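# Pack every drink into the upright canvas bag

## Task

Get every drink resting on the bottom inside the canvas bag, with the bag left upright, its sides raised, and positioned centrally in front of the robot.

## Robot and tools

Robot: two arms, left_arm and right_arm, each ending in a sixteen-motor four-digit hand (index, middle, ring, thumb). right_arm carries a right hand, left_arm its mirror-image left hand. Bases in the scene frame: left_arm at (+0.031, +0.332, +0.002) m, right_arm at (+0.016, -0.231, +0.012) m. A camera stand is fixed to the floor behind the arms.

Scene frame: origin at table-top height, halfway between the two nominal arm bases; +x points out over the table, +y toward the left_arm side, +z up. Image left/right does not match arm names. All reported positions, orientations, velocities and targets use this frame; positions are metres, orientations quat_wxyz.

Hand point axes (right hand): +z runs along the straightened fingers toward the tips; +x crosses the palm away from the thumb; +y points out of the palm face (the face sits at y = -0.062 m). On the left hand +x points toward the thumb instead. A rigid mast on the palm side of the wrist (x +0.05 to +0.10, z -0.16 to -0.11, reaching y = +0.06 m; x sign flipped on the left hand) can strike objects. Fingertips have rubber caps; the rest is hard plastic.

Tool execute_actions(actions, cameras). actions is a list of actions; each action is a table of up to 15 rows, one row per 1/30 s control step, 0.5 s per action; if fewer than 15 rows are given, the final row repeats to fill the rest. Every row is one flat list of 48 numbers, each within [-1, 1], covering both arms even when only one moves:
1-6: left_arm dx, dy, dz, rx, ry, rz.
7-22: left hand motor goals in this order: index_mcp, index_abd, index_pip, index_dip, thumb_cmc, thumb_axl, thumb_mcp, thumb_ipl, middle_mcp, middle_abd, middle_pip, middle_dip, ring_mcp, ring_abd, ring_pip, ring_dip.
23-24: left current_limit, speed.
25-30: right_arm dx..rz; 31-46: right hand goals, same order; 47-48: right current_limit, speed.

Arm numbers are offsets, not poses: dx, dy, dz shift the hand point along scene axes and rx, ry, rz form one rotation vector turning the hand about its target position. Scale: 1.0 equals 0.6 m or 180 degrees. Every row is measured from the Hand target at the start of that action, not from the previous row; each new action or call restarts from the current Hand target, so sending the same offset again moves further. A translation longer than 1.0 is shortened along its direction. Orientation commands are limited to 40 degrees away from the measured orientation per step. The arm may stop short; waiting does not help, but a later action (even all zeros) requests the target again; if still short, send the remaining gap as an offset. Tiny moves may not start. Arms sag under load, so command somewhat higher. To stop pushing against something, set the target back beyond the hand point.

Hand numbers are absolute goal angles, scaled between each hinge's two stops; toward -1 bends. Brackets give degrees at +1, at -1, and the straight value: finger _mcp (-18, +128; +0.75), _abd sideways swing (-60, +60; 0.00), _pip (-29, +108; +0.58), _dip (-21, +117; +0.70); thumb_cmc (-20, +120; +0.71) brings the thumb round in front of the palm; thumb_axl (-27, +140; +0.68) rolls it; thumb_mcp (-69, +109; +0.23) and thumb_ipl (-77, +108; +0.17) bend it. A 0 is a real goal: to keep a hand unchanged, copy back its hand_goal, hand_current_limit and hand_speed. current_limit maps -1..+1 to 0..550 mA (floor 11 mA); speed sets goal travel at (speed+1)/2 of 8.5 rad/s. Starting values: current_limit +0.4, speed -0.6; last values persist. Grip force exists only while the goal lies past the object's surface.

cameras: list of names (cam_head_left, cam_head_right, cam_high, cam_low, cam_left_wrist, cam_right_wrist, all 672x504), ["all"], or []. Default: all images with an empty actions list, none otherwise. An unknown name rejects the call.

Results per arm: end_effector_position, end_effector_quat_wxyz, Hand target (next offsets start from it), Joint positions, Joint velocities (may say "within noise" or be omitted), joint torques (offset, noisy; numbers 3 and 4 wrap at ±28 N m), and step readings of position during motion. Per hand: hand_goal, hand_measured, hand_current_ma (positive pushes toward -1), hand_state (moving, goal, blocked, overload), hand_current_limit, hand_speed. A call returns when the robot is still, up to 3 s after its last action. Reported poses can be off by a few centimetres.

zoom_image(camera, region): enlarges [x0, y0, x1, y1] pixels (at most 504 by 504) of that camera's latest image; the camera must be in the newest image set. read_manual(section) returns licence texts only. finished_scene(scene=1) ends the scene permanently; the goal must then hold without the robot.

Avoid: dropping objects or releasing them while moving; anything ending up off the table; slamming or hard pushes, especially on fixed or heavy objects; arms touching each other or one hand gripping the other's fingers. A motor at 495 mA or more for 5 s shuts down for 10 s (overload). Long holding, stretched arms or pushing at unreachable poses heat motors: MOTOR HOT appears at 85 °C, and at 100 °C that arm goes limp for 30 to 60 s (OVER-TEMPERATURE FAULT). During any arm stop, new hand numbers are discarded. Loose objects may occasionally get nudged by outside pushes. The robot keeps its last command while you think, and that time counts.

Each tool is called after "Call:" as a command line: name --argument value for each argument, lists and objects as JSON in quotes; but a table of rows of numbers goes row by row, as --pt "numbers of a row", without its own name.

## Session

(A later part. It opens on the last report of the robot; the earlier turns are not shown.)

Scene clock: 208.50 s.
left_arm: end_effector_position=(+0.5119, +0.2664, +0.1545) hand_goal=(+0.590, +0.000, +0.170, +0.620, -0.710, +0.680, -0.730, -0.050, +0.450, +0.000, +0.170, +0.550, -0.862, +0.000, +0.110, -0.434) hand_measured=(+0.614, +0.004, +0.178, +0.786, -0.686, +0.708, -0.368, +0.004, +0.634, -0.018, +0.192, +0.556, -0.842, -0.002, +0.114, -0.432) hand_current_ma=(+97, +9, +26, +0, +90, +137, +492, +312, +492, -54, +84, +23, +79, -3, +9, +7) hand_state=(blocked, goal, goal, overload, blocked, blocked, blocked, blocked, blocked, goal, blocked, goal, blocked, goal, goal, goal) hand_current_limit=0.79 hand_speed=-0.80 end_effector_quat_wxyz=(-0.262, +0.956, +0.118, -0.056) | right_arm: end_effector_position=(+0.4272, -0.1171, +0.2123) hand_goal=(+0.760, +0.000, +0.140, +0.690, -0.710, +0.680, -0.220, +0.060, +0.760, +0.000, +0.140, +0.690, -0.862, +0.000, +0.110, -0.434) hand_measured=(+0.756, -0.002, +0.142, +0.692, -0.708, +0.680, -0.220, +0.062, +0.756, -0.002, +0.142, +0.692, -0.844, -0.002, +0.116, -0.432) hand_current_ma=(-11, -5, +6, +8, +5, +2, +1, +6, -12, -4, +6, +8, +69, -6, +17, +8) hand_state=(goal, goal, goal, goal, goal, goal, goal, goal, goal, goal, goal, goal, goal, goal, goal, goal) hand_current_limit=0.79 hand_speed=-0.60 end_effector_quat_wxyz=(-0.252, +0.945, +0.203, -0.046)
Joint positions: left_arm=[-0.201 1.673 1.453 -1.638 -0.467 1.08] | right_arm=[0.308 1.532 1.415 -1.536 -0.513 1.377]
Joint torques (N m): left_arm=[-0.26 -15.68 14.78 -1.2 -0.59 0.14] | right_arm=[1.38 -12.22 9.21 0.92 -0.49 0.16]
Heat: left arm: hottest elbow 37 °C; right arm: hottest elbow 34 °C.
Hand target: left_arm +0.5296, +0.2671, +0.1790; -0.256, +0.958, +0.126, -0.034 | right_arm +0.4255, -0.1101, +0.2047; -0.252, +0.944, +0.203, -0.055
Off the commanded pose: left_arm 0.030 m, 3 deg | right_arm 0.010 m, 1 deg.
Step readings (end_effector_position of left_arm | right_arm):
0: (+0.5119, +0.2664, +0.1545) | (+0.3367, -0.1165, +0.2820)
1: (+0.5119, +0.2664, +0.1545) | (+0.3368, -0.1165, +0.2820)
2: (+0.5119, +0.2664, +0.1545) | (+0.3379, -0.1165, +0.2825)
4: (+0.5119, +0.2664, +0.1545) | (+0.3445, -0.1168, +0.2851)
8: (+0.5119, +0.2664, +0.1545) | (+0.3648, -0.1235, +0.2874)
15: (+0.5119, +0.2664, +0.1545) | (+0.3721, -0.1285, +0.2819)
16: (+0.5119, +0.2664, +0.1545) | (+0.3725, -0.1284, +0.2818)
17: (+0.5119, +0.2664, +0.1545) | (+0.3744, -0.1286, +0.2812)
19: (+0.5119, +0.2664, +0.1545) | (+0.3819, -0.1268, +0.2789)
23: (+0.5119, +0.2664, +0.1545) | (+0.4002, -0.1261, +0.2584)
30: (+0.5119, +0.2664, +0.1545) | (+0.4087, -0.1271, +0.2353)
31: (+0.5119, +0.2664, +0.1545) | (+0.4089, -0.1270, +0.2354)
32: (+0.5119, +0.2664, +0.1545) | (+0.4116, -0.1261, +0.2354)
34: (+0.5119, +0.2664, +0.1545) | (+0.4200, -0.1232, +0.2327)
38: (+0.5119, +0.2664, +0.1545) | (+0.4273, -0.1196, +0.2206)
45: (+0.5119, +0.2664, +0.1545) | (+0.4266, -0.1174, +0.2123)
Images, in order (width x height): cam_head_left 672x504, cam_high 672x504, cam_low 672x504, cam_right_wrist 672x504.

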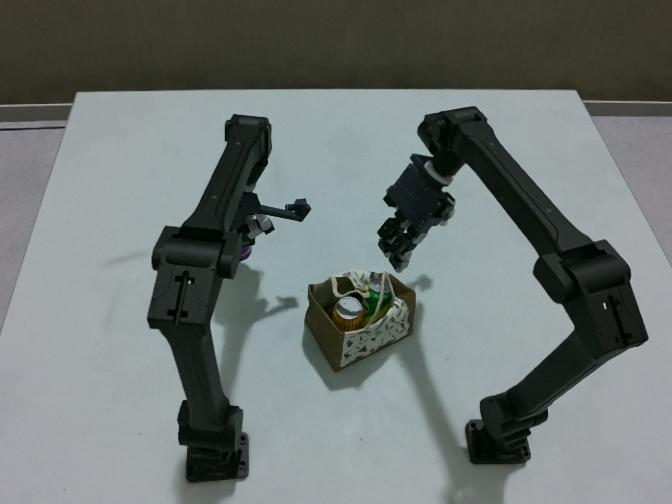

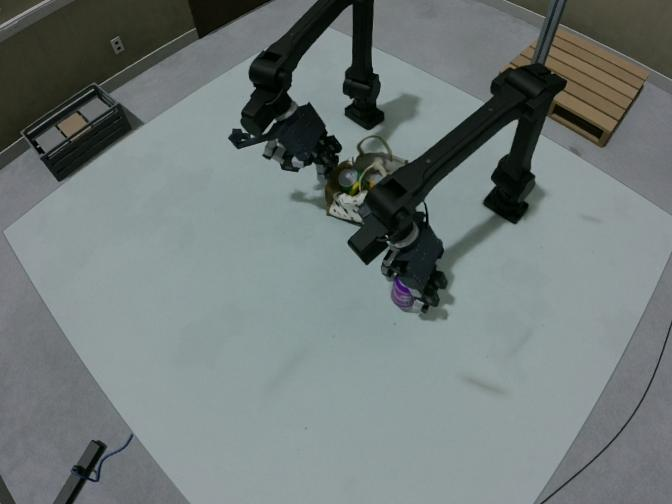

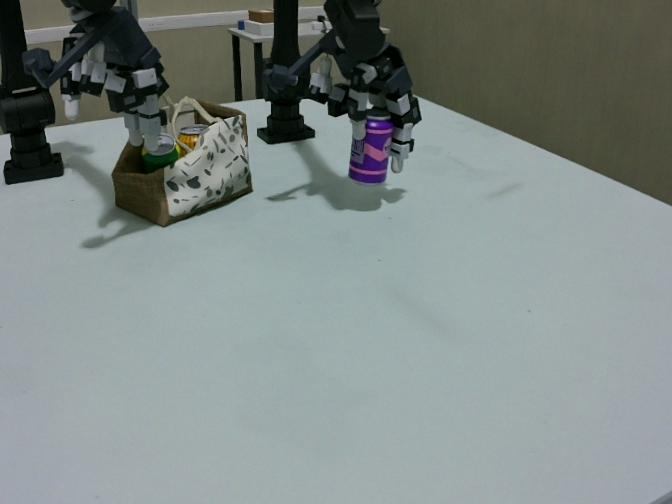

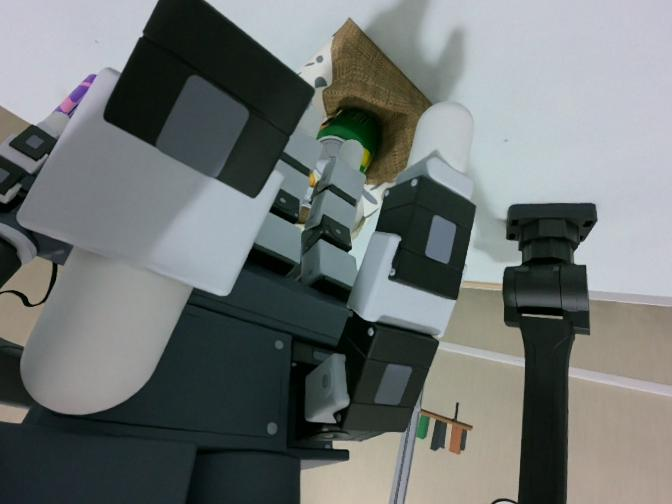

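Call:
execute_actions --actions '[[[0,0,0,0,0,0,0.59,0,0.17,0.62,-0.71,0.68,-0.73,-0.05,0.45,0,0.17,0.55,-0.863,0,0.11,-0.435,0.79,-0.8,-0.055,0.07,-0.01,0,0,0,0.76,0,0.14,0.69,-0.71,0.68,-0.22,0.06,0.76,0,0.14,0.69,-0.863,0,0.11,-0.435,0.79,-0.6]]]' --cameras '["cam_low","cam_head_left","cam_right_wrist","cam_high"]'

Call:
zoom_image --camera "cam_head_left" --region '[290, 170, 490, 370]'

Call:
zoom_image --camera "cam_low" --region '[60, 20, 280, 240]'

Scene clock: 210.63 s.
left_arm: end_effector_position=(+0.5119, +0.2664, +0.1545) hand_goal=(+0.590, +0.000, +0.170, +0.620, -0.710, +0.680, -0.730, -0.050, +0.450, +0.000, +0.170, +0.550, -0.862, +0.000, +0.110, -0.434) hand_measured=(+0.614, +0.004, +0.178, +0.786, -0.686, +0.708, -0.368, +0.004, +0.634, -0.018, +0.192, +0.556, -0.842, -0.002, +0.114, -0.432) hand_current_ma=(+97, +9, +26, +0, +90, +137, +492, +312, +492, -54, +84, +23, +79, -3, +9, +7) hand_state=(blocked, goal, goal, overload, blocked, blocked, blocked, blocked, blocked, goal, blocked, goal, blocked, goal, goal, goal) hand_current_limit=0.79 hand_speed=-0.80 end_effector_quat_wxyz=(-0.262, +0.956, +0.118, -0.056) | right_arm: end_effector_position=(+0.3945, -0.0693, +0.2009) hand_goal=(+0.760, +0.000, +0.140, +0.690, -0.710, +0.680, -0.220, +0.060, +0.760, +0.000, +0.140, +0.690, -0.862, +0.000, +0.110, -0.434) hand_measured=(+0.748, -0.004, +0.136, +0.688, -0.708, +0.680, -0.220, +0.062, +0.756, -0.002, +0.142, +0.692, -0.844, -0.002, +0.116, -0.432) hand_current_ma=(-41, -9, -11, -9, +5, +2, +0, +6, -15, -4, +6, +8, +69, -6, +17, +8) hand_state=(goal, goal, goal, goal, goal, goal, goal, goal, goal, goal, goal, goal, goal, goal, goal, goal) hand_current_limit=0.79 hand_speed=-0.60 end_effector_quat_wxyz=(-0.254, +0.943, +0.206, -0.055)
Joint positions: left_arm=[-0.201 1.673 1.453 -1.638 -0.467 1.08] | right_arm=[0.431 1.491 1.339 -1.449 -0.525 1.507]
Joint torques (N m): left_arm=[-0.32 -15.68 14.79 -1.21 -0.58 0.14] | right_arm=[0.56 -13.22 8.95 0.76 -0.32 0.16]
Heat: left arm: hottest elbow 37 °C; right arm: hottest elbow 34 °C.
Hand target: left_arm +0.5296, +0.2671, +0.1790; -0.256, +0.958, +0.126, -0.034 | right_arm +0.3924, -0.0681, +0.1987; -0.252, +0.944, +0.203, -0.055
Off the commanded pose: left_arm 0.030 m, 3 deg | right_arm 0.003 m, 0 deg.
Step readings (end_effector_position of left_arm | right_arm):
0: (+0.5119, +0.2664, +0.1545) | (+0.4272, -0.1171, +0.2123)
1: (+0.5119, +0.2664, +0.1545) | (+0.4269, -0.1168, +0.2119)
2: (+0.5119, +0.2664, +0.1545) | (+0.4263, -0.1153, +0.2103)
4: (+0.5119, +0.2664, +0.1545) | (+0.4216, -0.1081, +0.2051)
8: (+0.5119, +0.2664, +0.1545) | (+0.4018, -0.0833, +0.1957)
15: (+0.5119, +0.2664, +0.1545) | (+0.3961, -0.0688, +0.2024)
Images, in order (width x height): cam_head_left 672x504, cam_high 672x504, cam_low 672x504, cam_right_wrist 672x504.

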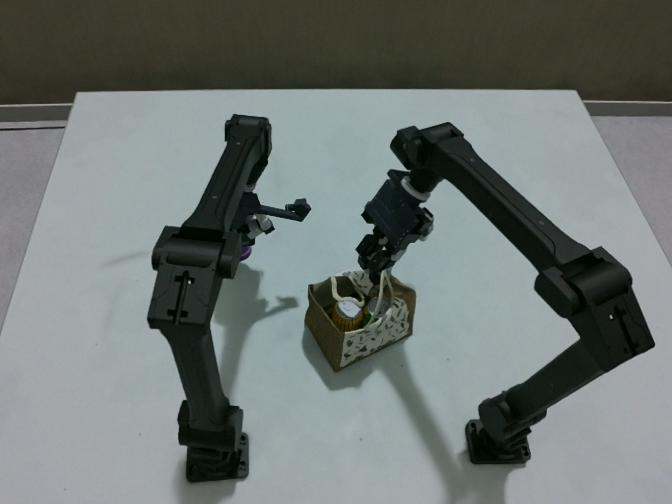

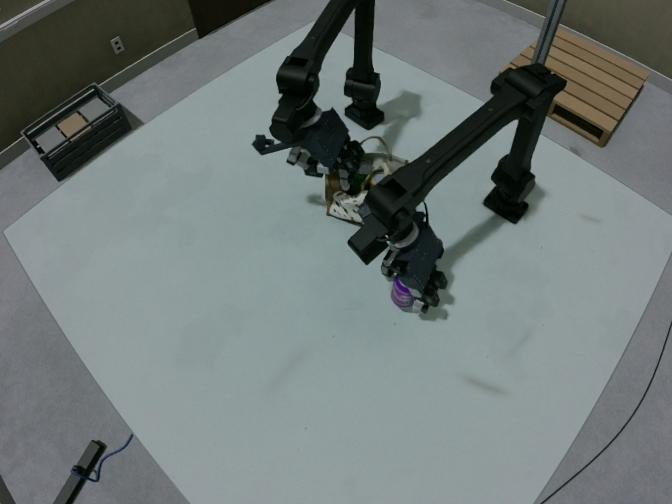

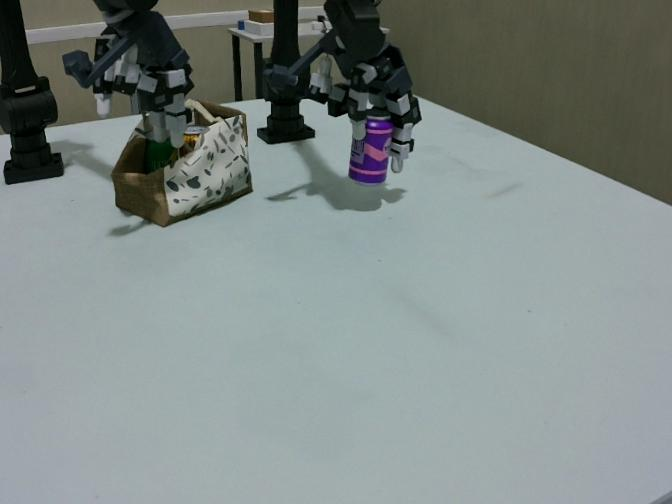

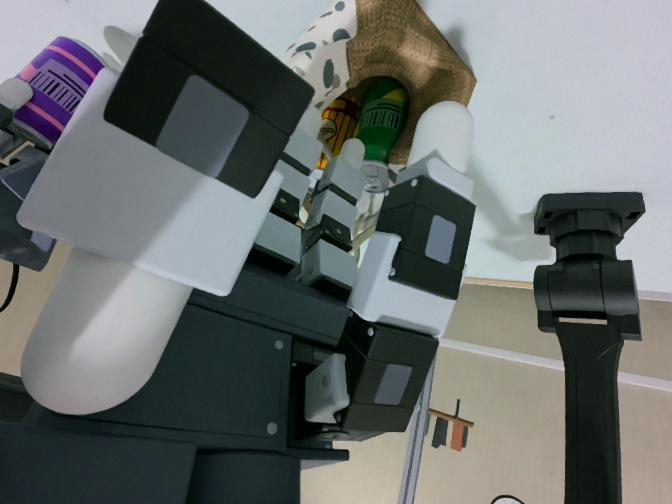

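Scaled by 2.520.

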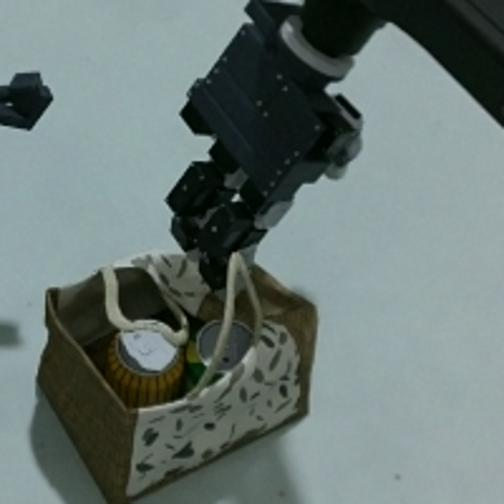

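Scaled by 2.291.

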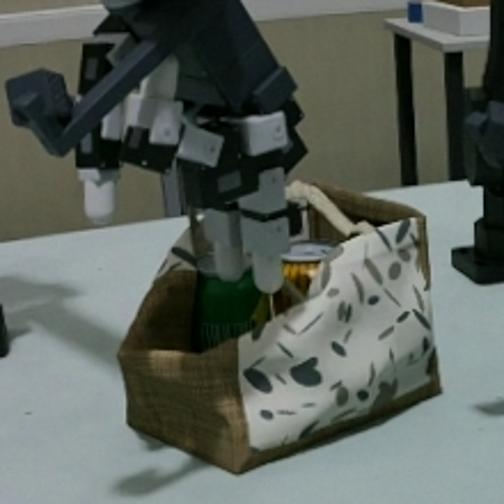

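Call:
execute_actions --actions '[[[0,0,0,0,0,0,0.59,0,0.17,0.62,-0.71,0.68,-0.73,-0.05,0.45,0,0.17,0.55,-0.863,0,0.11,-0.435,0.79,-0.8,0.02,-0.01,0.07,0,0,0,0.76,0,0.14,0.69,-0.71,0.68,-0.22,0.06,0.76,0,0.14,0.69,-0.863,0,0.11,-0.435,0.79,-0.6]],[[0,0,0,0,0,0,0.59,0,0.17,0.62,-0.71,0.68,-0.73,-0.05,0.45,0,0.17,0.55,-0.863,0,0.11,-0.435,0.79,-0.8,0.02,-0.01,0.03,0,0,0,0.76,0,0.14,0.69,-0.71,0.68,-0.22,0.06,0.76,0,0.14,0.69,-0.863,0,0.11,-0.435,0.79,-0.6]]]' --cameras '["cam_low","cam_head_left","cam_right_wrist","cam_high"]'

Call:
zoom_image --camera "cam_head_left" --region '[290, 170, 490, 370]'

Call:
zoom_image --camera "cam_low" --region '[60, 20, 280, 240]'

Scene clock: 212.50 s.
left_arm: end_effector_position=(+0.5119, +0.2664, +0.1545) hand_goal=(+0.590, +0.000, +0.170, +0.620, -0.710, +0.680, -0.730, -0.050, +0.450, +0.000, +0.170, +0.550, -0.862, +0.000, +0.110, -0.434) hand_measured=(+0.614, +0.004, +0.178, +0.786, -0.686, +0.708, -0.368, +0.004, +0.634, -0.018, +0.192, +0.556, -0.842, -0.002, +0.114, -0.432) hand_current_ma=(+97, +9, +26, +0, +90, +137, +492, +312, +492, -54, +84, +23, +79, -3, +9, +7) hand_state=(blocked, goal, goal, overload, blocked, blocked, blocked, blocked, blocked, goal, blocked, goal, blocked, goal, goal, goal) hand_current_limit=0.79 hand_speed=-0.80 end_effector_quat_wxyz=(-0.262, +0.956, +0.118, -0.056) | right_arm: end_effector_position=(+0.3993, -0.0801, +0.2455) hand_goal=(+0.760, +0.000, +0.140, +0.690, -0.710, +0.680, -0.220, +0.060, +0.760, +0.000, +0.140, +0.690, -0.862, +0.000, +0.110, -0.434) hand_measured=(+0.748, -0.004, +0.136, +0.688, -0.708, +0.680, -0.220, +0.062, +0.756, -0.002, +0.142, +0.692, -0.844, -0.002, +0.116, -0.432) hand_current_ma=(-41, -8, -11, -9, +4, +2, +0, +6, -15, -4, +6, +8, +69, -6, +17, +8) hand_state=(goal, goal, goal, goal, goal, goal, goal, goal, goal, goal, goal, goal, goal, goal, goal, goal) hand_current_limit=0.79 hand_speed=-0.60 end_effector_quat_wxyz=(-0.250, +0.945, +0.200, -0.073)
Joint positions: left_arm=[-0.201 1.673 1.453 -1.638 -0.467 1.08] | right_arm=[0.406 1.511 1.476 -1.618 -0.521 1.481]
Joint torques (N m): left_arm=[-0.32 -15.74 14.79 -1.18 -0.59 0.14] | right_arm=[-0.62 -11.28 14.27 0.34 -0.36 -0.04]
Heat: left arm: hottest elbow 37 °C; right arm: hottest elbow 34 °C.
Hand target: left_arm +0.5296, +0.2671, +0.1790; -0.256, +0.958, +0.126, -0.034 | right_arm +0.4164, -0.0801, +0.2588; -0.252, +0.944, +0.203, -0.055
Off the commanded pose: left_arm 0.030 m, 3 deg | right_arm 0.022 m, 2 deg.
Step readings (end_effector_position of left_arm | right_arm):
0: (+0.5119, +0.2664, +0.1545) | (+0.3945, -0.0693, +0.2009)
1: (+0.5119, +0.2664, +0.1545) | (+0.3944, -0.0694, +0.2009)
2: (+0.5119, +0.2664, +0.1545) | (+0.3928, -0.0701, +0.2010)
4: (+0.5119, +0.2664, +0.1545) | (+0.3874, -0.0725, +0.2035)
8: (+0.5119, +0.2664, +0.1545) | (+0.3829, -0.0743, +0.2138)
15: (+0.5119, +0.2664, +0.1545) | (+0.3875, -0.0726, +0.2256)
16: (+0.5119, +0.2664, +0.1545) | (+0.3873, -0.0728, +0.2260)
17: (+0.5119, +0.2664, +0.1545) | (+0.3867, -0.0733, +0.2269)
19: (+0.5119, +0.2664, +0.1545) | (+0.3873, -0.0751, +0.2310)
23: (+0.5119, +0.2664, +0.1545) | (+0.3952, -0.0781, +0.2422)
30: (+0.5119, +0.2664, +0.1545) | (+0.3989, -0.0802, +0.2486)
Images, in order (width x height): cam_head_left 672x504, cam_high 672x504, cam_low 672x504, cam_right_wrist 672x504.

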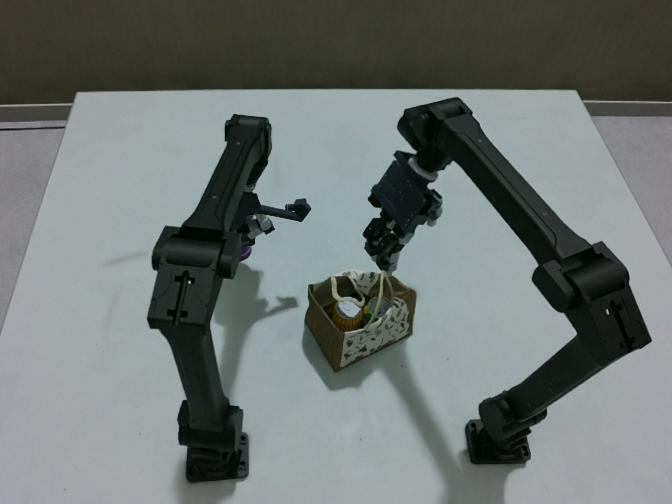

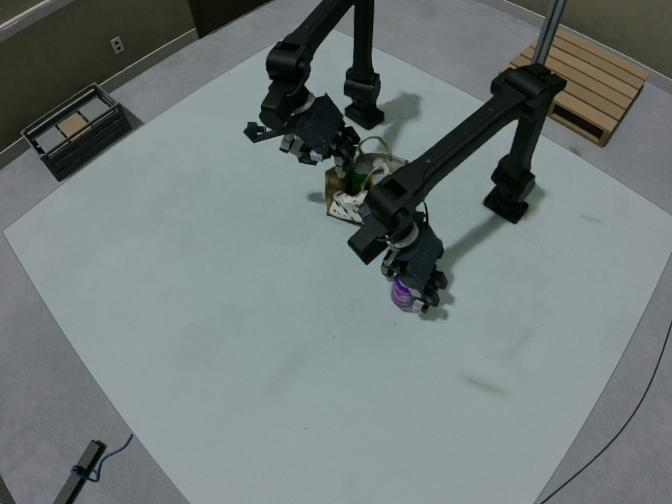

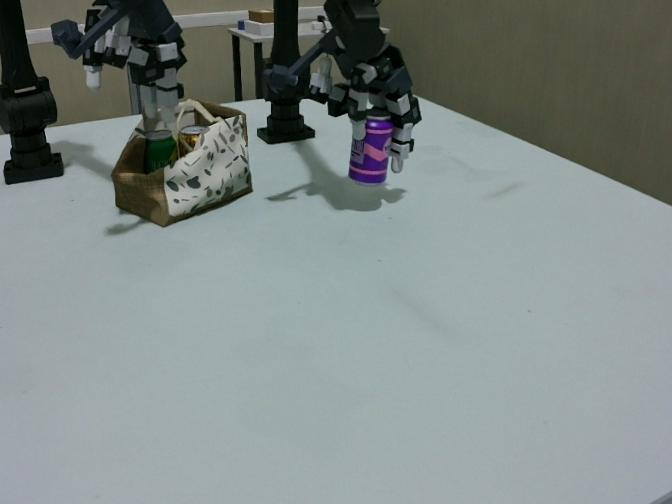

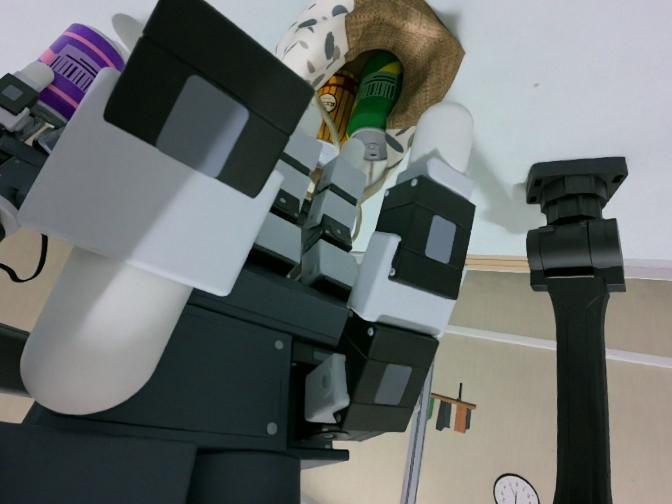

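Scaled by 2.520.

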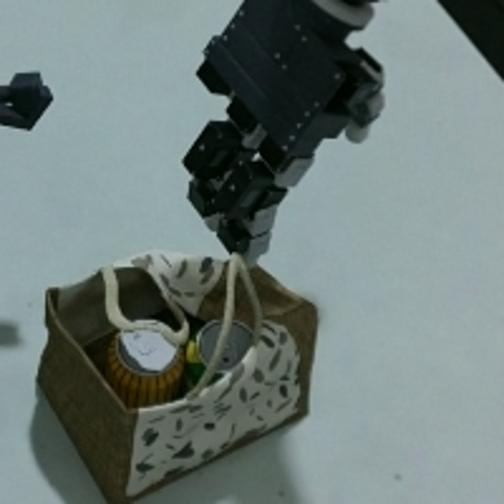

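Scaled by 2.291.

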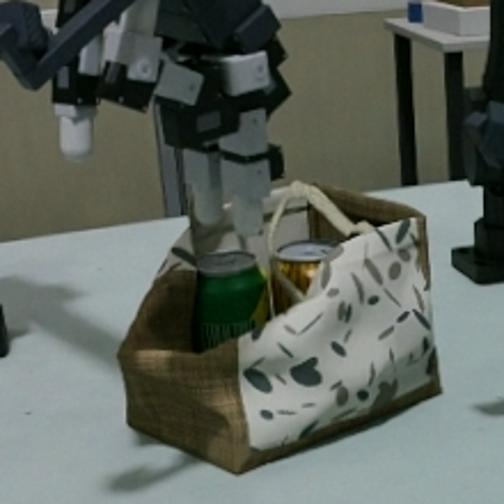

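Call:
zoom_image --camera "cam_right_wrist" --region '[260, 0, 500, 200]'

Call:
zoom_image --camera "cam_high" --region '[290, 120, 430, 240]'

Scaled by 2.100.

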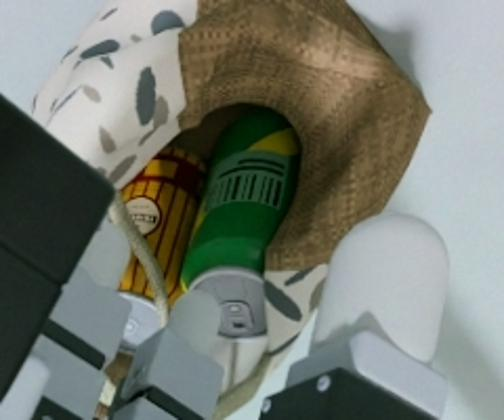

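Scaled by 3.600.

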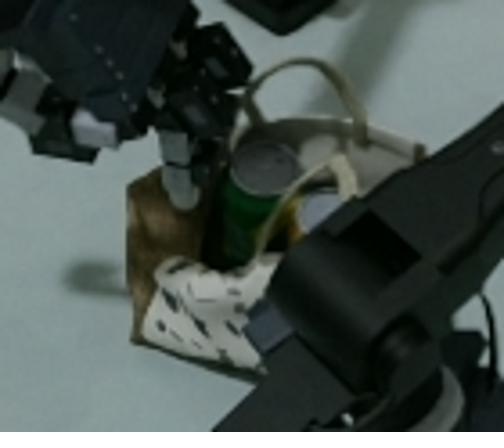

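Call:
execute_actions --actions '[[[-0.041,0,-0.08,0,0,0,0.59,0,0.17,0.62,-0.71,0.68,-0.73,-0.05,0.45,0,0.17,0.55,-0.863,0,0.11,-0.435,0.79,-0.8,0.0,-0.09,0.02,0,0,0,0.76,0,0.14,0.69,-0.71,0.68,-0.22,0.06,0.76,0,0.14,0.69,-0.863,0,0.11,-0.435,0.79,-0.6]],[[0,0,-0.05,0,0,0,0.59,0,0.17,0.62,-0.71,0.68,-0.73,-0.05,0.45,0,0.17,0.55,-0.863,0,0.11,-0.435,0.79,-0.8,0.0,-0.09,0.02,0,0,0,0.76,0,0.14,0.69,-0.71,0.68,-0.22,0.06,0.76,0,0.14,0.69,-0.863,0,0.11,-0.435,0.79,-0.6]]]' --cameras '["cam_low","cam_left_wrist"]'

Call:
zoom_image --camera "cam_low" --region '[90, 60, 450, 240]'

Scene clock: 217.63 s.
left_arm: end_effector_position=(+0.5036, +0.2680, +0.1029) hand_goal=(+0.590, +0.000, +0.170, +0.620, -0.710, +0.680, -0.730, -0.050, +0.450, +0.000, +0.170, +0.550, -0.862, +0.000, +0.110, -0.434) hand_measured=(+0.612, +0.004, +0.178, +0.786, -0.684, +0.710, -0.368, +0.004, +0.632, -0.018, +0.194, +0.558, -0.842, -0.002, +0.114, -0.432) hand_current_ma=(+87, +9, +26, +0, +97, +148, +492, +312, +492, -54, +92, +28, +79, -3, +9, +7) hand_state=(blocked, goal, goal, overload, blocked, blocked, blocked, blocked, blocked, goal, blocked, goal, blocked, goal, goal, goal) hand_current_limit=0.79 hand_speed=-0.80 end_effector_quat_wxyz=(-0.256, +0.958, +0.123, -0.039) | right_arm: end_effector_position=(+0.4166, -0.1862, +0.2832) hand_goal=(+0.760, +0.000, +0.140, +0.690, -0.710, +0.680, -0.220, +0.060, +0.760, +0.000, +0.140, +0.690, -0.862, +0.000, +0.110, -0.434) hand_measured=(+0.750, -0.004, +0.138, +0.688, -0.708, +0.680, -0.220, +0.062, +0.756, -0.002, +0.142, +0.692, -0.844, -0.002, +0.116, -0.432) hand_current_ma=(-37, -8, -9, -8, +4, +2, +0, +6, -15, -4, +6, +8, +69, -6, +17, +8) hand_state=(goal, goal, goal, goal, goal, goal, goal, goal, goal, goal, goal, goal, goal, goal, goal, goal) hand_current_limit=0.79 hand_speed=-0.60 end_effector_quat_wxyz=(-0.236, +0.954, +0.187, +0.004)
Joint positions: left_arm=[-0.201 1.665 1.303 -1.458 -0.467 1.078] | right_arm=[0.166 1.412 1.476 -1.669 -0.474 1.284]
Joint torques (N m): left_arm=[-1.03 -14.8 8.44 0.08 -0.5 0.04] | right_arm=[-0.21 -10.93 9.94 0.43 -0.34 -0.04]
Heat: left arm: hottest elbow 37 °C; right arm: hottest elbow 35 °C.
Hand target: left_arm +0.5051, +0.2671, +0.1010; -0.256, +0.958, +0.126, -0.034 | right_arm +0.4165, -0.1881, +0.2827; -0.252, +0.944, +0.203, -0.055
Off the commanded pose: left_arm 0.003 m, 1 deg | right_arm 0.002 m, 7 deg.
joint sent to its limit (right arm) — joint 4 (wrist pitch), lower limit. The joint targets are off in orientation, not in position.
Step readings (end_effector_position of left_arm | right_arm):
0: (+0.5119, +0.2664, +0.1545) | (+0.3994, -0.0801, +0.2455)
1: (+0.5120, +0.2664, +0.1545) | (+0.3993, -0.0805, +0.2455)
2: (+0.5127, +0.2663, +0.1538) | (+0.3990, -0.0821, +0.2456)
4: (+0.5148, +0.2660, +0.1480) | (+0.3998, -0.0910, +0.2461)
8: (+0.5053, +0.2676, +0.1269) | (+0.4053, -0.1190, +0.2499)
15: (+0.4982, +0.2686, +0.1154) | (+0.4084, -0.1355, +0.2563)
16: (+0.4991, +0.2685, +0.1154) | (+0.4086, -0.1355, +0.2565)
17: (+0.5001, +0.2683, +0.1144) | (+0.4095, -0.1378, +0.2570)
19: (+0.5026, +0.2679, +0.1103) | (+0.4119, -0.1447, +0.2595)
23: (+0.5017, +0.2681, +0.1028) | (+0.4153, -0.1703, +0.2717)
30: (+0.5036, +0.2680, +0.1029) | (+0.4157, -0.1864, +0.2832)
Images, in order (width x height): cam_low 672x504, cam_left_wrist 672x504.

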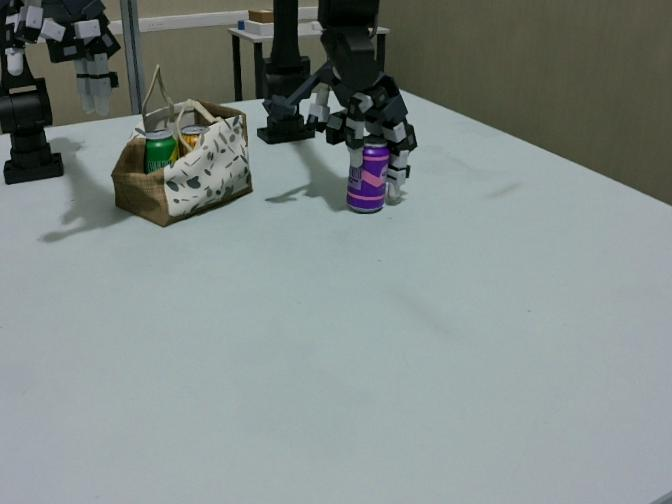

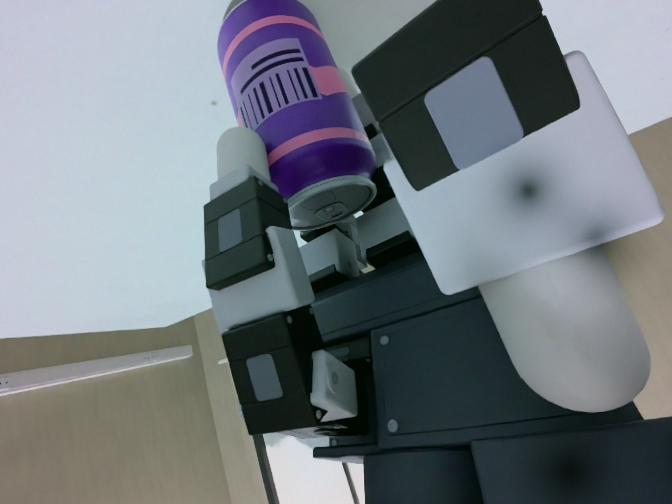

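Scaled by 1.400.

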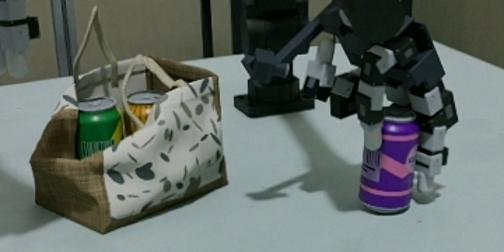

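Call:
execute_actions --actions '[[[0,0,-0.02,0,0,0,0.59,0,0.17,0.62,-0.71,0.68,-0.73,-0.05,0.45,0,0.17,0.55,-0.863,0,0.11,-0.435,0.79,-0.8,-0.02,-0.09,0.02,0,0,0,0.76,0,0.14,0.69,-0.71,0.68,-0.22,0.06,0.76,0,0.14,0.69,-0.863,0,0.11,-0.435,0.79,-0.6]],[[0,0,0,0,0,0,0.6,0,0.17,0.62,-0.71,0.68,-0.4,-0.02,0.6,0,0.17,0.55,-0.863,0,0.11,-0.435,0.79,-0.8,-0.02,-0.07,0.0,0,0,0,0.76,0,0.14,0.69,-0.71,0.68,-0.22,0.06,0.76,0,0.14,0.69,-0.863,0,0.11,-0.435,0.79,-0.6]],[[0,0,0,0,0,0,0.66,0,0.15,0.66,-0.71,0.68,-0.25,0.04,0.66,0,0.15,0.6,-0.863,0,0.11,-0.435,0.79,-0.8,0,0,0.0,0,0,0,0.76,0,0.14,0.69,-0.71,0.68,-0.22,0.06,0.76,0,0.14,0.69,-0.863,0,0.11,-0.435,0.79,-0.6]],[[0,0,0,0,0,0,0.85,0,0.14,0.69,-0.71,0.68,-0.22,0.06,0.85,0,0.14,0.69,-0.863,0,0.11,-0.435,0.79,-0.6,0,0,0.0,0,0,0,0.76,0,0.14,0.69,-0.71,0.68,-0.22,0.06,0.76,0,0.14,0.69,-0.863,0,0.11,-0.435,0.79,-0.6]]]' --cameras '["cam_low","cam_left_wrist","cam_head_left"]'

Call:
zoom_image --camera "cam_low" --region '[90, 60, 450, 240]'

Call:
zoom_image --camera "cam_head_left" --region '[270, 230, 450, 390]'

Scene clock: 220.30 s.
left_arm: end_effector_position=(+0.5062, +0.2678, +0.0972) hand_goal=(+0.850, +0.000, +0.140, +0.690, -0.710, +0.680, -0.220, +0.060, +0.850, +0.000, +0.140, +0.690, -0.862, +0.000, +0.110, -0.434) hand_measured=(+0.836, +0.002, +0.142, +0.786, -0.706, +0.684, -0.224, +0.058, +0.836, -0.004, +0.142, +0.686, -0.842, -0.002, +0.114, -0.432) hand_current_ma=(-56, +8, +6, +0, +12, +12, -17, -9, -53, -8, +6, -10, +79, -3, +9, +7) hand_state=(goal, goal, goal, overload, goal, goal, goal, goal, goal, goal, goal, goal, blocked, goal, goal, goal) hand_current_limit=0.79 hand_speed=-0.60 end_effector_quat_wxyz=(-0.255, +0.958, +0.125, -0.029) | right_arm: end_effector_position=(+0.3968, -0.2818, +0.2942) hand_goal=(+0.760, +0.000, +0.140, +0.690, -0.710, +0.680, -0.220, +0.060, +0.760, +0.000, +0.140, +0.690, -0.862, +0.000, +0.110, -0.434) hand_measured=(+0.752, -0.002, +0.138, +0.688, -0.708, +0.680, -0.220, +0.062, +0.756, -0.002, +0.142, +0.692, -0.844, -0.002, +0.116, -0.432) hand_current_ma=(-29, -6, -8, -8, +4, +2, -1, +6, -15, -4, +6, +8, +69, -5, +17, +8) hand_state=(goal, goal, goal, goal, goal, goal, goal, goal, goal, goal, goal, goal, goal, goal, goal, goal) hand_current_limit=0.79 hand_speed=-0.60 end_effector_quat_wxyz=(-0.194, +0.964, +0.176, +0.054)
Joint positions: left_arm=[-0.202 1.664 1.285 -1.422 -0.469 1.078] | right_arm=[-0.047 1.303 1.398 -1.67 -0.405 1.104]
Joint torques (N m): left_arm=[-1.03 -13.63 8.31 -0.1 -0.39 0.04] | right_arm=[-0.21 -10.58 9.18 0.58 -0.17 -0.08]
Heat: left arm: hottest elbow 37 °C; right arm: hottest elbow 35 °C.
Hand target: left_arm +0.5051, +0.2669, +0.0890; -0.256, +0.958, +0.126, -0.033 | right_arm +0.3925, -0.2840, +0.2949; -0.252, +0.944, +0.204, -0.055
Off the commanded pose: left_arm 0.008 m, 1 deg | right_arm 0.005 m, 15 deg.
joint sent to its limit (right arm) — joint 4 (wrist pitch), lower limit. The joint targets are off in orientation, not in position.
Step readings (end_effector_position of left_arm | right_arm):
0: (+0.5036, +0.2680, +0.1029) | (+0.4167, -0.1862, +0.2831)
1: (+0.5037, +0.2679, +0.1028) | (+0.4168, -0.1865, +0.2831)
2: (+0.5038, +0.2680, +0.1024) | (+0.4170, -0.1890, +0.2830)
4: (+0.5044, +0.2680, +0.1016) | (+0.4150, -0.1972, +0.2823)
8: (+0.5056, +0.2680, +0.1009) | (+0.4084, -0.2251, +0.2858)
15: (+0.5060, +0.2679, +0.1009) | (+0.4061, -0.2398, +0.2964)
16: (+0.5060, +0.2679, +0.1009) | (+0.4064, -0.2400, +0.2964)
17: (+0.5061, +0.2678, +0.1009) | (+0.4063, -0.2421, +0.2957)
19: (+0.5061, +0.2678, +0.1005) | (+0.4036, -0.2484, +0.2927)
23: (+0.5066, +0.2677, +0.0995) | (+0.3968, -0.2708, +0.2899)
30: (+0.5066, +0.2677, +0.0995) | (+0.3958, -0.2814, +0.2940)
31: (+0.5066, +0.2677, +0.0995) | (+0.3959, -0.2815, +0.2941)
32: (+0.5068, +0.2677, +0.0995) | (+0.3960, -0.2815, +0.2941)
34: (+0.5070, +0.2677, +0.0988) | (+0.3963, -0.2816, +0.2942)
38: (+0.5061, +0.2678, +0.0973) | (+0.3965, -0.2817, +0.2942)
45: (+0.5059, +0.2679, +0.0972) | (+0.3967, -0.2818, +0.2942)
46: (+0.5059, +0.2679, +0.0972) | (+0.3967, -0.2818, +0.2942)
47: (+0.5060, +0.2678, +0.0972) | (+0.3967, -0.2818, +0.2942)
49: (+0.5062, +0.2678, +0.0972) | (+0.3968, -0.2818, +0.2942)
53: (+0.5062, +0.2678, +0.0972) | (+0.3968, -0.2818, +0.2942)
60: (+0.5062, +0.2678, +0.0972) | (+0.3968, -0.2818, +0.2942)
Images, in order (width x height): cam_head_left 672x504, cam_low 672x504, cam_left_wrist 672x504.

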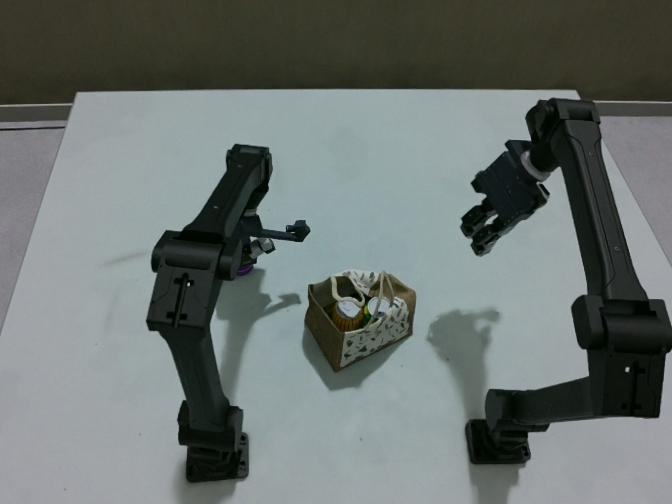

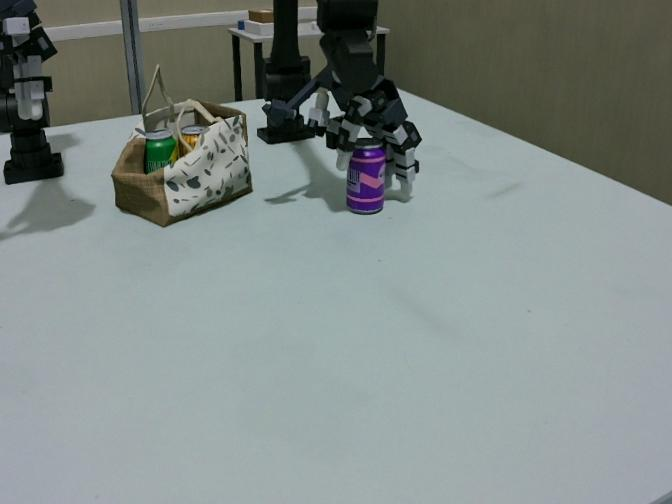

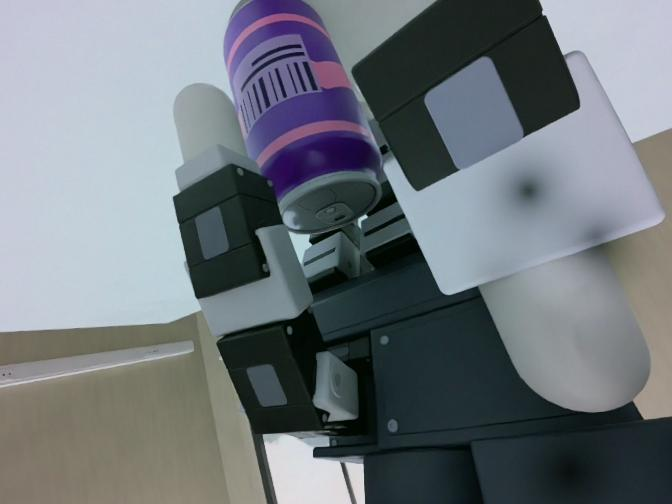

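Scaled by 1.400.

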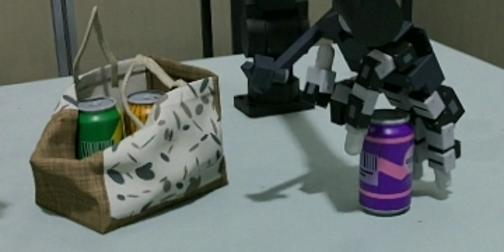

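Scaled by 2.800.

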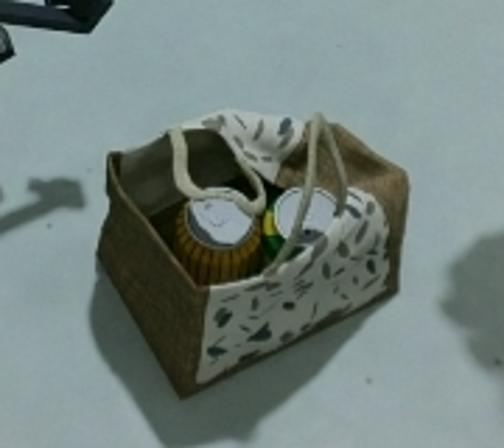

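Call:
execute_actions --actions '[[[0.008,0,0.1,0,0,0,0.85,0,0.14,0.69,-0.71,0.68,-0.22,0.06,0.85,0,0.14,0.69,-0.863,0,0.11,-0.435,0.79,-0.6,0,0,0.0,0,0,0,0.76,0,0.14,0.69,-0.71,0.68,-0.22,0.06,0.76,0,0.14,0.69,-0.863,0,0.11,-0.435,0.79,-0.6]],[[-0.04,0,0.1,0,0,0,0.85,0,0.14,0.69,-0.71,0.68,-0.22,0.06,0.85,0,0.14,0.69,-0.863,0,0.11,-0.435,0.79,-0.6,0,0,0.0,0,0,0,0.76,0,0.14,0.69,-0.71,0.68,-0.22,0.06,0.76,0,0.14,0.69,-0.863,0,0.11,-0.435,0.79,-0.6]],[[-0.083,-0.003,0.083,0,0,-0.0556,0.7,0,0.14,0.69,-0.71,0.68,-0.22,0.06,0.7,0,0.14,0.69,-0.863,0,0.11,-0.435,0.79,-0.6,0,0,0.0,0,0,0,0.76,0,0.14,0.69,-0.71,0.68,-0.22,0.06,0.76,0,0.14,0.69,-0.863,0,0.11,-0.435,0.79,-0.6]],[[-0.075,-0.008,0.067,0,0,-0.0556,0.7,0,0.14,0.69,-0.71,0.68,-0.22,0.06,0.7,0,0.14,0.69,-0.863,0,0.11,-0.435,0.79,-0.6,0,0,0.0,0,0,0,0.76,0,0.14,0.69,-0.71,0.68,-0.22,0.06,0.76,0,0.14,0.69,-0.863,0,0.11,-0.435,0.79,-0.6]],[[-0.067,-0.042,0.05,0,0,-0.0556,0.7,0,0.14,0.69,-0.71,0.68,-0.22,0.06,0.7,0,0.14,0.69,-0.863,0,0.11,-0.435,0.79,-0.6,0,0,0.0,0,0,0,0.76,0,0.14,0.69,-0.71,0.68,-0.22,0.06,0.76,0,0.14,0.69,-0.863,0,0.11,-0.435,0.79,-0.6]]]' --cameras '["cam_low","cam_head_left"]'

Scene clock: 226.27 s.
left_arm: end_effector_position=(+0.3544, +0.2383, +0.3332) hand_goal=(+0.700, +0.000, +0.140, +0.690, -0.710, +0.680, -0.220, +0.060, +0.700, +0.000, +0.140, +0.690, -0.862, +0.000, +0.110, -0.434) hand_measured=(+0.696, +0.002, +0.142, +0.786, -0.708, +0.682, -0.224, +0.058, +0.698, -0.002, +0.142, +0.686, -0.842, -0.002, +0.114, -0.432) hand_current_ma=(-10, +6, +5, +0, +5, +8, -14, -8, -8, -5, +5, -9, +79, -3, +9, +7) hand_state=(goal, goal, goal, overload, goal, goal, goal, goal, goal, goal, goal, goal, blocked, goal, goal, goal) hand_current_limit=0.79 hand_speed=-0.60 end_effector_quat_wxyz=(-0.230, +0.958, -0.136, +0.105) | right_arm: end_effector_position=(+0.3968, -0.2818, +0.2942) hand_goal=(+0.760, +0.000, +0.140, +0.690, -0.710, +0.680, -0.220, +0.060, +0.760, +0.000, +0.140, +0.690, -0.862, +0.000, +0.110, -0.434) hand_measured=(+0.752, -0.002, +0.138, +0.688, -0.708, +0.680, -0.220, +0.062, +0.756, -0.002, +0.142, +0.692, -0.844, -0.002, +0.116, -0.432) hand_current_ma=(-29, -6, -8, -8, +4, +2, -1, +6, -15, -4, +6, +8, +69, -5, +17, +8) hand_state=(goal, goal, goal, goal, goal, goal, goal, goal, goal, goal, goal, goal, goal, goal, goal, goal) hand_current_limit=0.79 hand_speed=-0.60 end_effector_quat_wxyz=(-0.194, +0.964, +0.176, +0.054)
Joint positions: left_arm=[-0.323 1.09 1.341 -1.674 -0.49 1.591] | right_arm=[-0.047 1.303 1.398 -1.67 -0.405 1.104]
Joint torques (N m): left_arm=[-1.49 -6.12 9.78 0.08 -0.3 0.21] | right_arm=[-0.44 -10.81 9.32 0.55 -0.18 -0.07]
Heat: left arm: hottest elbow 36 °C; right arm: hottest elbow 35 °C.
Hand target: left_arm +0.3509, +0.2352, +0.3289; -0.256, +0.958, -0.127, +0.034 | right_arm +0.3925, -0.2840, +0.2949; -0.252, +0.944, +0.204, -0.055
Off the commanded pose: left_arm 0.006 m, 9 deg | right_arm 0.005 m, 15 deg.
joint sent to its limit (left arm) — joint 4 (wrist pitch), lower limit. The joint targets are off in orientation, not in position.
joint sent to its limit (right arm) — joint 4 (wrist pitch), lower limit. The joint targets are off in orientation, not in position.
Step readings (end_effector_position of left_arm | right_arm):
0: (+0.5062, +0.2678, +0.0972) | (+0.3968, -0.2818, +0.2942)
1: (+0.5061, +0.2678, +0.0972) | (+0.3968, -0.2818, +0.2942)
2: (+0.5043, +0.2682, +0.0973) | (+0.3968, -0.2818, +0.2942)
4: (+0.4965, +0.2696, +0.0996) | (+0.3968, -0.2818, +0.2942)
8: (+0.4920, +0.2704, +0.1130) | (+0.3968, -0.2818, +0.2942)
15: (+0.4983, +0.2692, +0.1342) | (+0.3968, -0.2818, +0.2942)
16: (+0.4981, +0.2693, +0.1351) | (+0.3968, -0.2818, +0.2942)
17: (+0.4958, +0.2697, +0.1363) | (+0.3968, -0.2818, +0.2942)
19: (+0.4865, +0.2713, +0.1423) | (+0.3968, -0.2818, +0.2942)
23: (+0.4744, +0.2733, +0.1682) | (+0.3968, -0.2818, +0.2942)
30: (+0.4773, +0.2727, +0.2005) | (+0.3968, -0.2818, +0.2942)
31: (+0.4773, +0.2727, +0.2006) | (+0.3968, -0.2818, +0.2942)
32: (+0.4764, +0.2726, +0.2015) | (+0.3968, -0.2818, +0.2942)
34: (+0.4719, +0.2723, +0.2077) | (+0.3968, -0.2818, +0.2942)
38: (+0.4574, +0.2713, +0.2382) | (+0.3968, -0.2818, +0.2942)
45: (+0.4418, +0.2707, +0.2702) | (+0.3968, -0.2818, +0.2942)
46: (+0.4411, +0.2705, +0.2699) | (+0.3968, -0.2818, +0.2942)
47: (+0.4390, +0.2703, +0.2689) | (+0.3968, -0.2818, +0.2942)
49: (+0.4307, +0.2696, +0.2685) | (+0.3968, -0.2818, +0.2942)
53: (+0.4121, +0.2659, +0.2832) | (+0.3968, -0.2818, +0.2942)
60: (+0.3963, +0.2651, +0.3054) | (+0.3968, -0.2818, +0.2942)
61: (+0.3957, +0.2648, +0.3053) | (+0.3968, -0.2818, +0.2942)
62: (+0.3944, +0.2639, +0.3050) | (+0.3968, -0.2818, +0.2942)
64: (+0.3877, +0.2581, +0.3057) | (+0.3968, -0.2818, +0.2942)
68: (+0.3701, +0.2429, +0.3182) | (+0.3968, -0.2818, +0.2942)
75: (+0.3555, +0.2385, +0.3334) | (+0.3968, -0.2818, +0.2942)
Images, in order (width x height): cam_head_left 672x504, cam_low 672x504.

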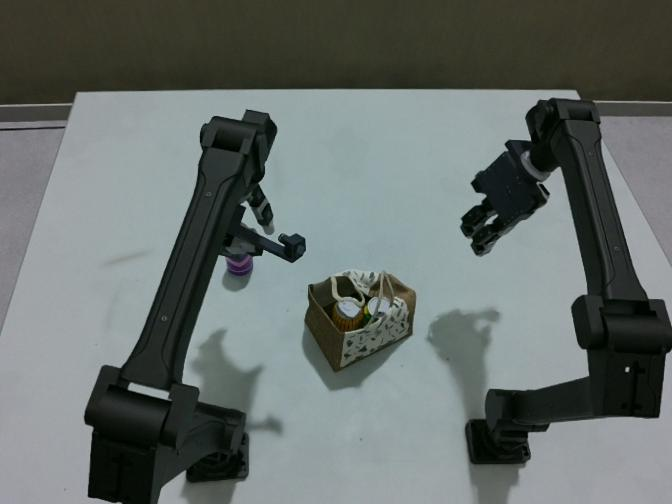

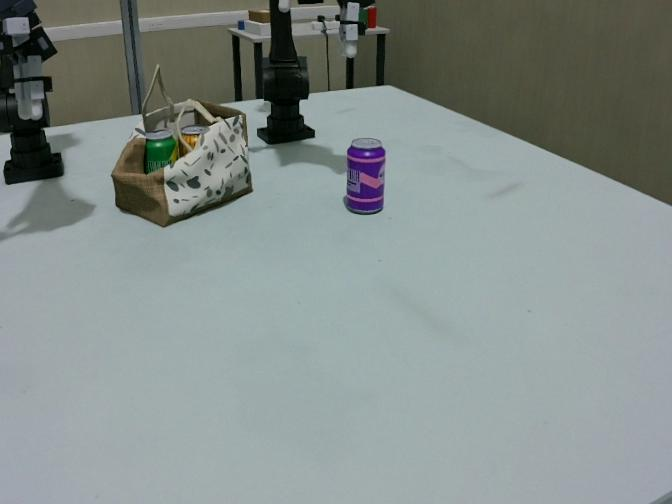

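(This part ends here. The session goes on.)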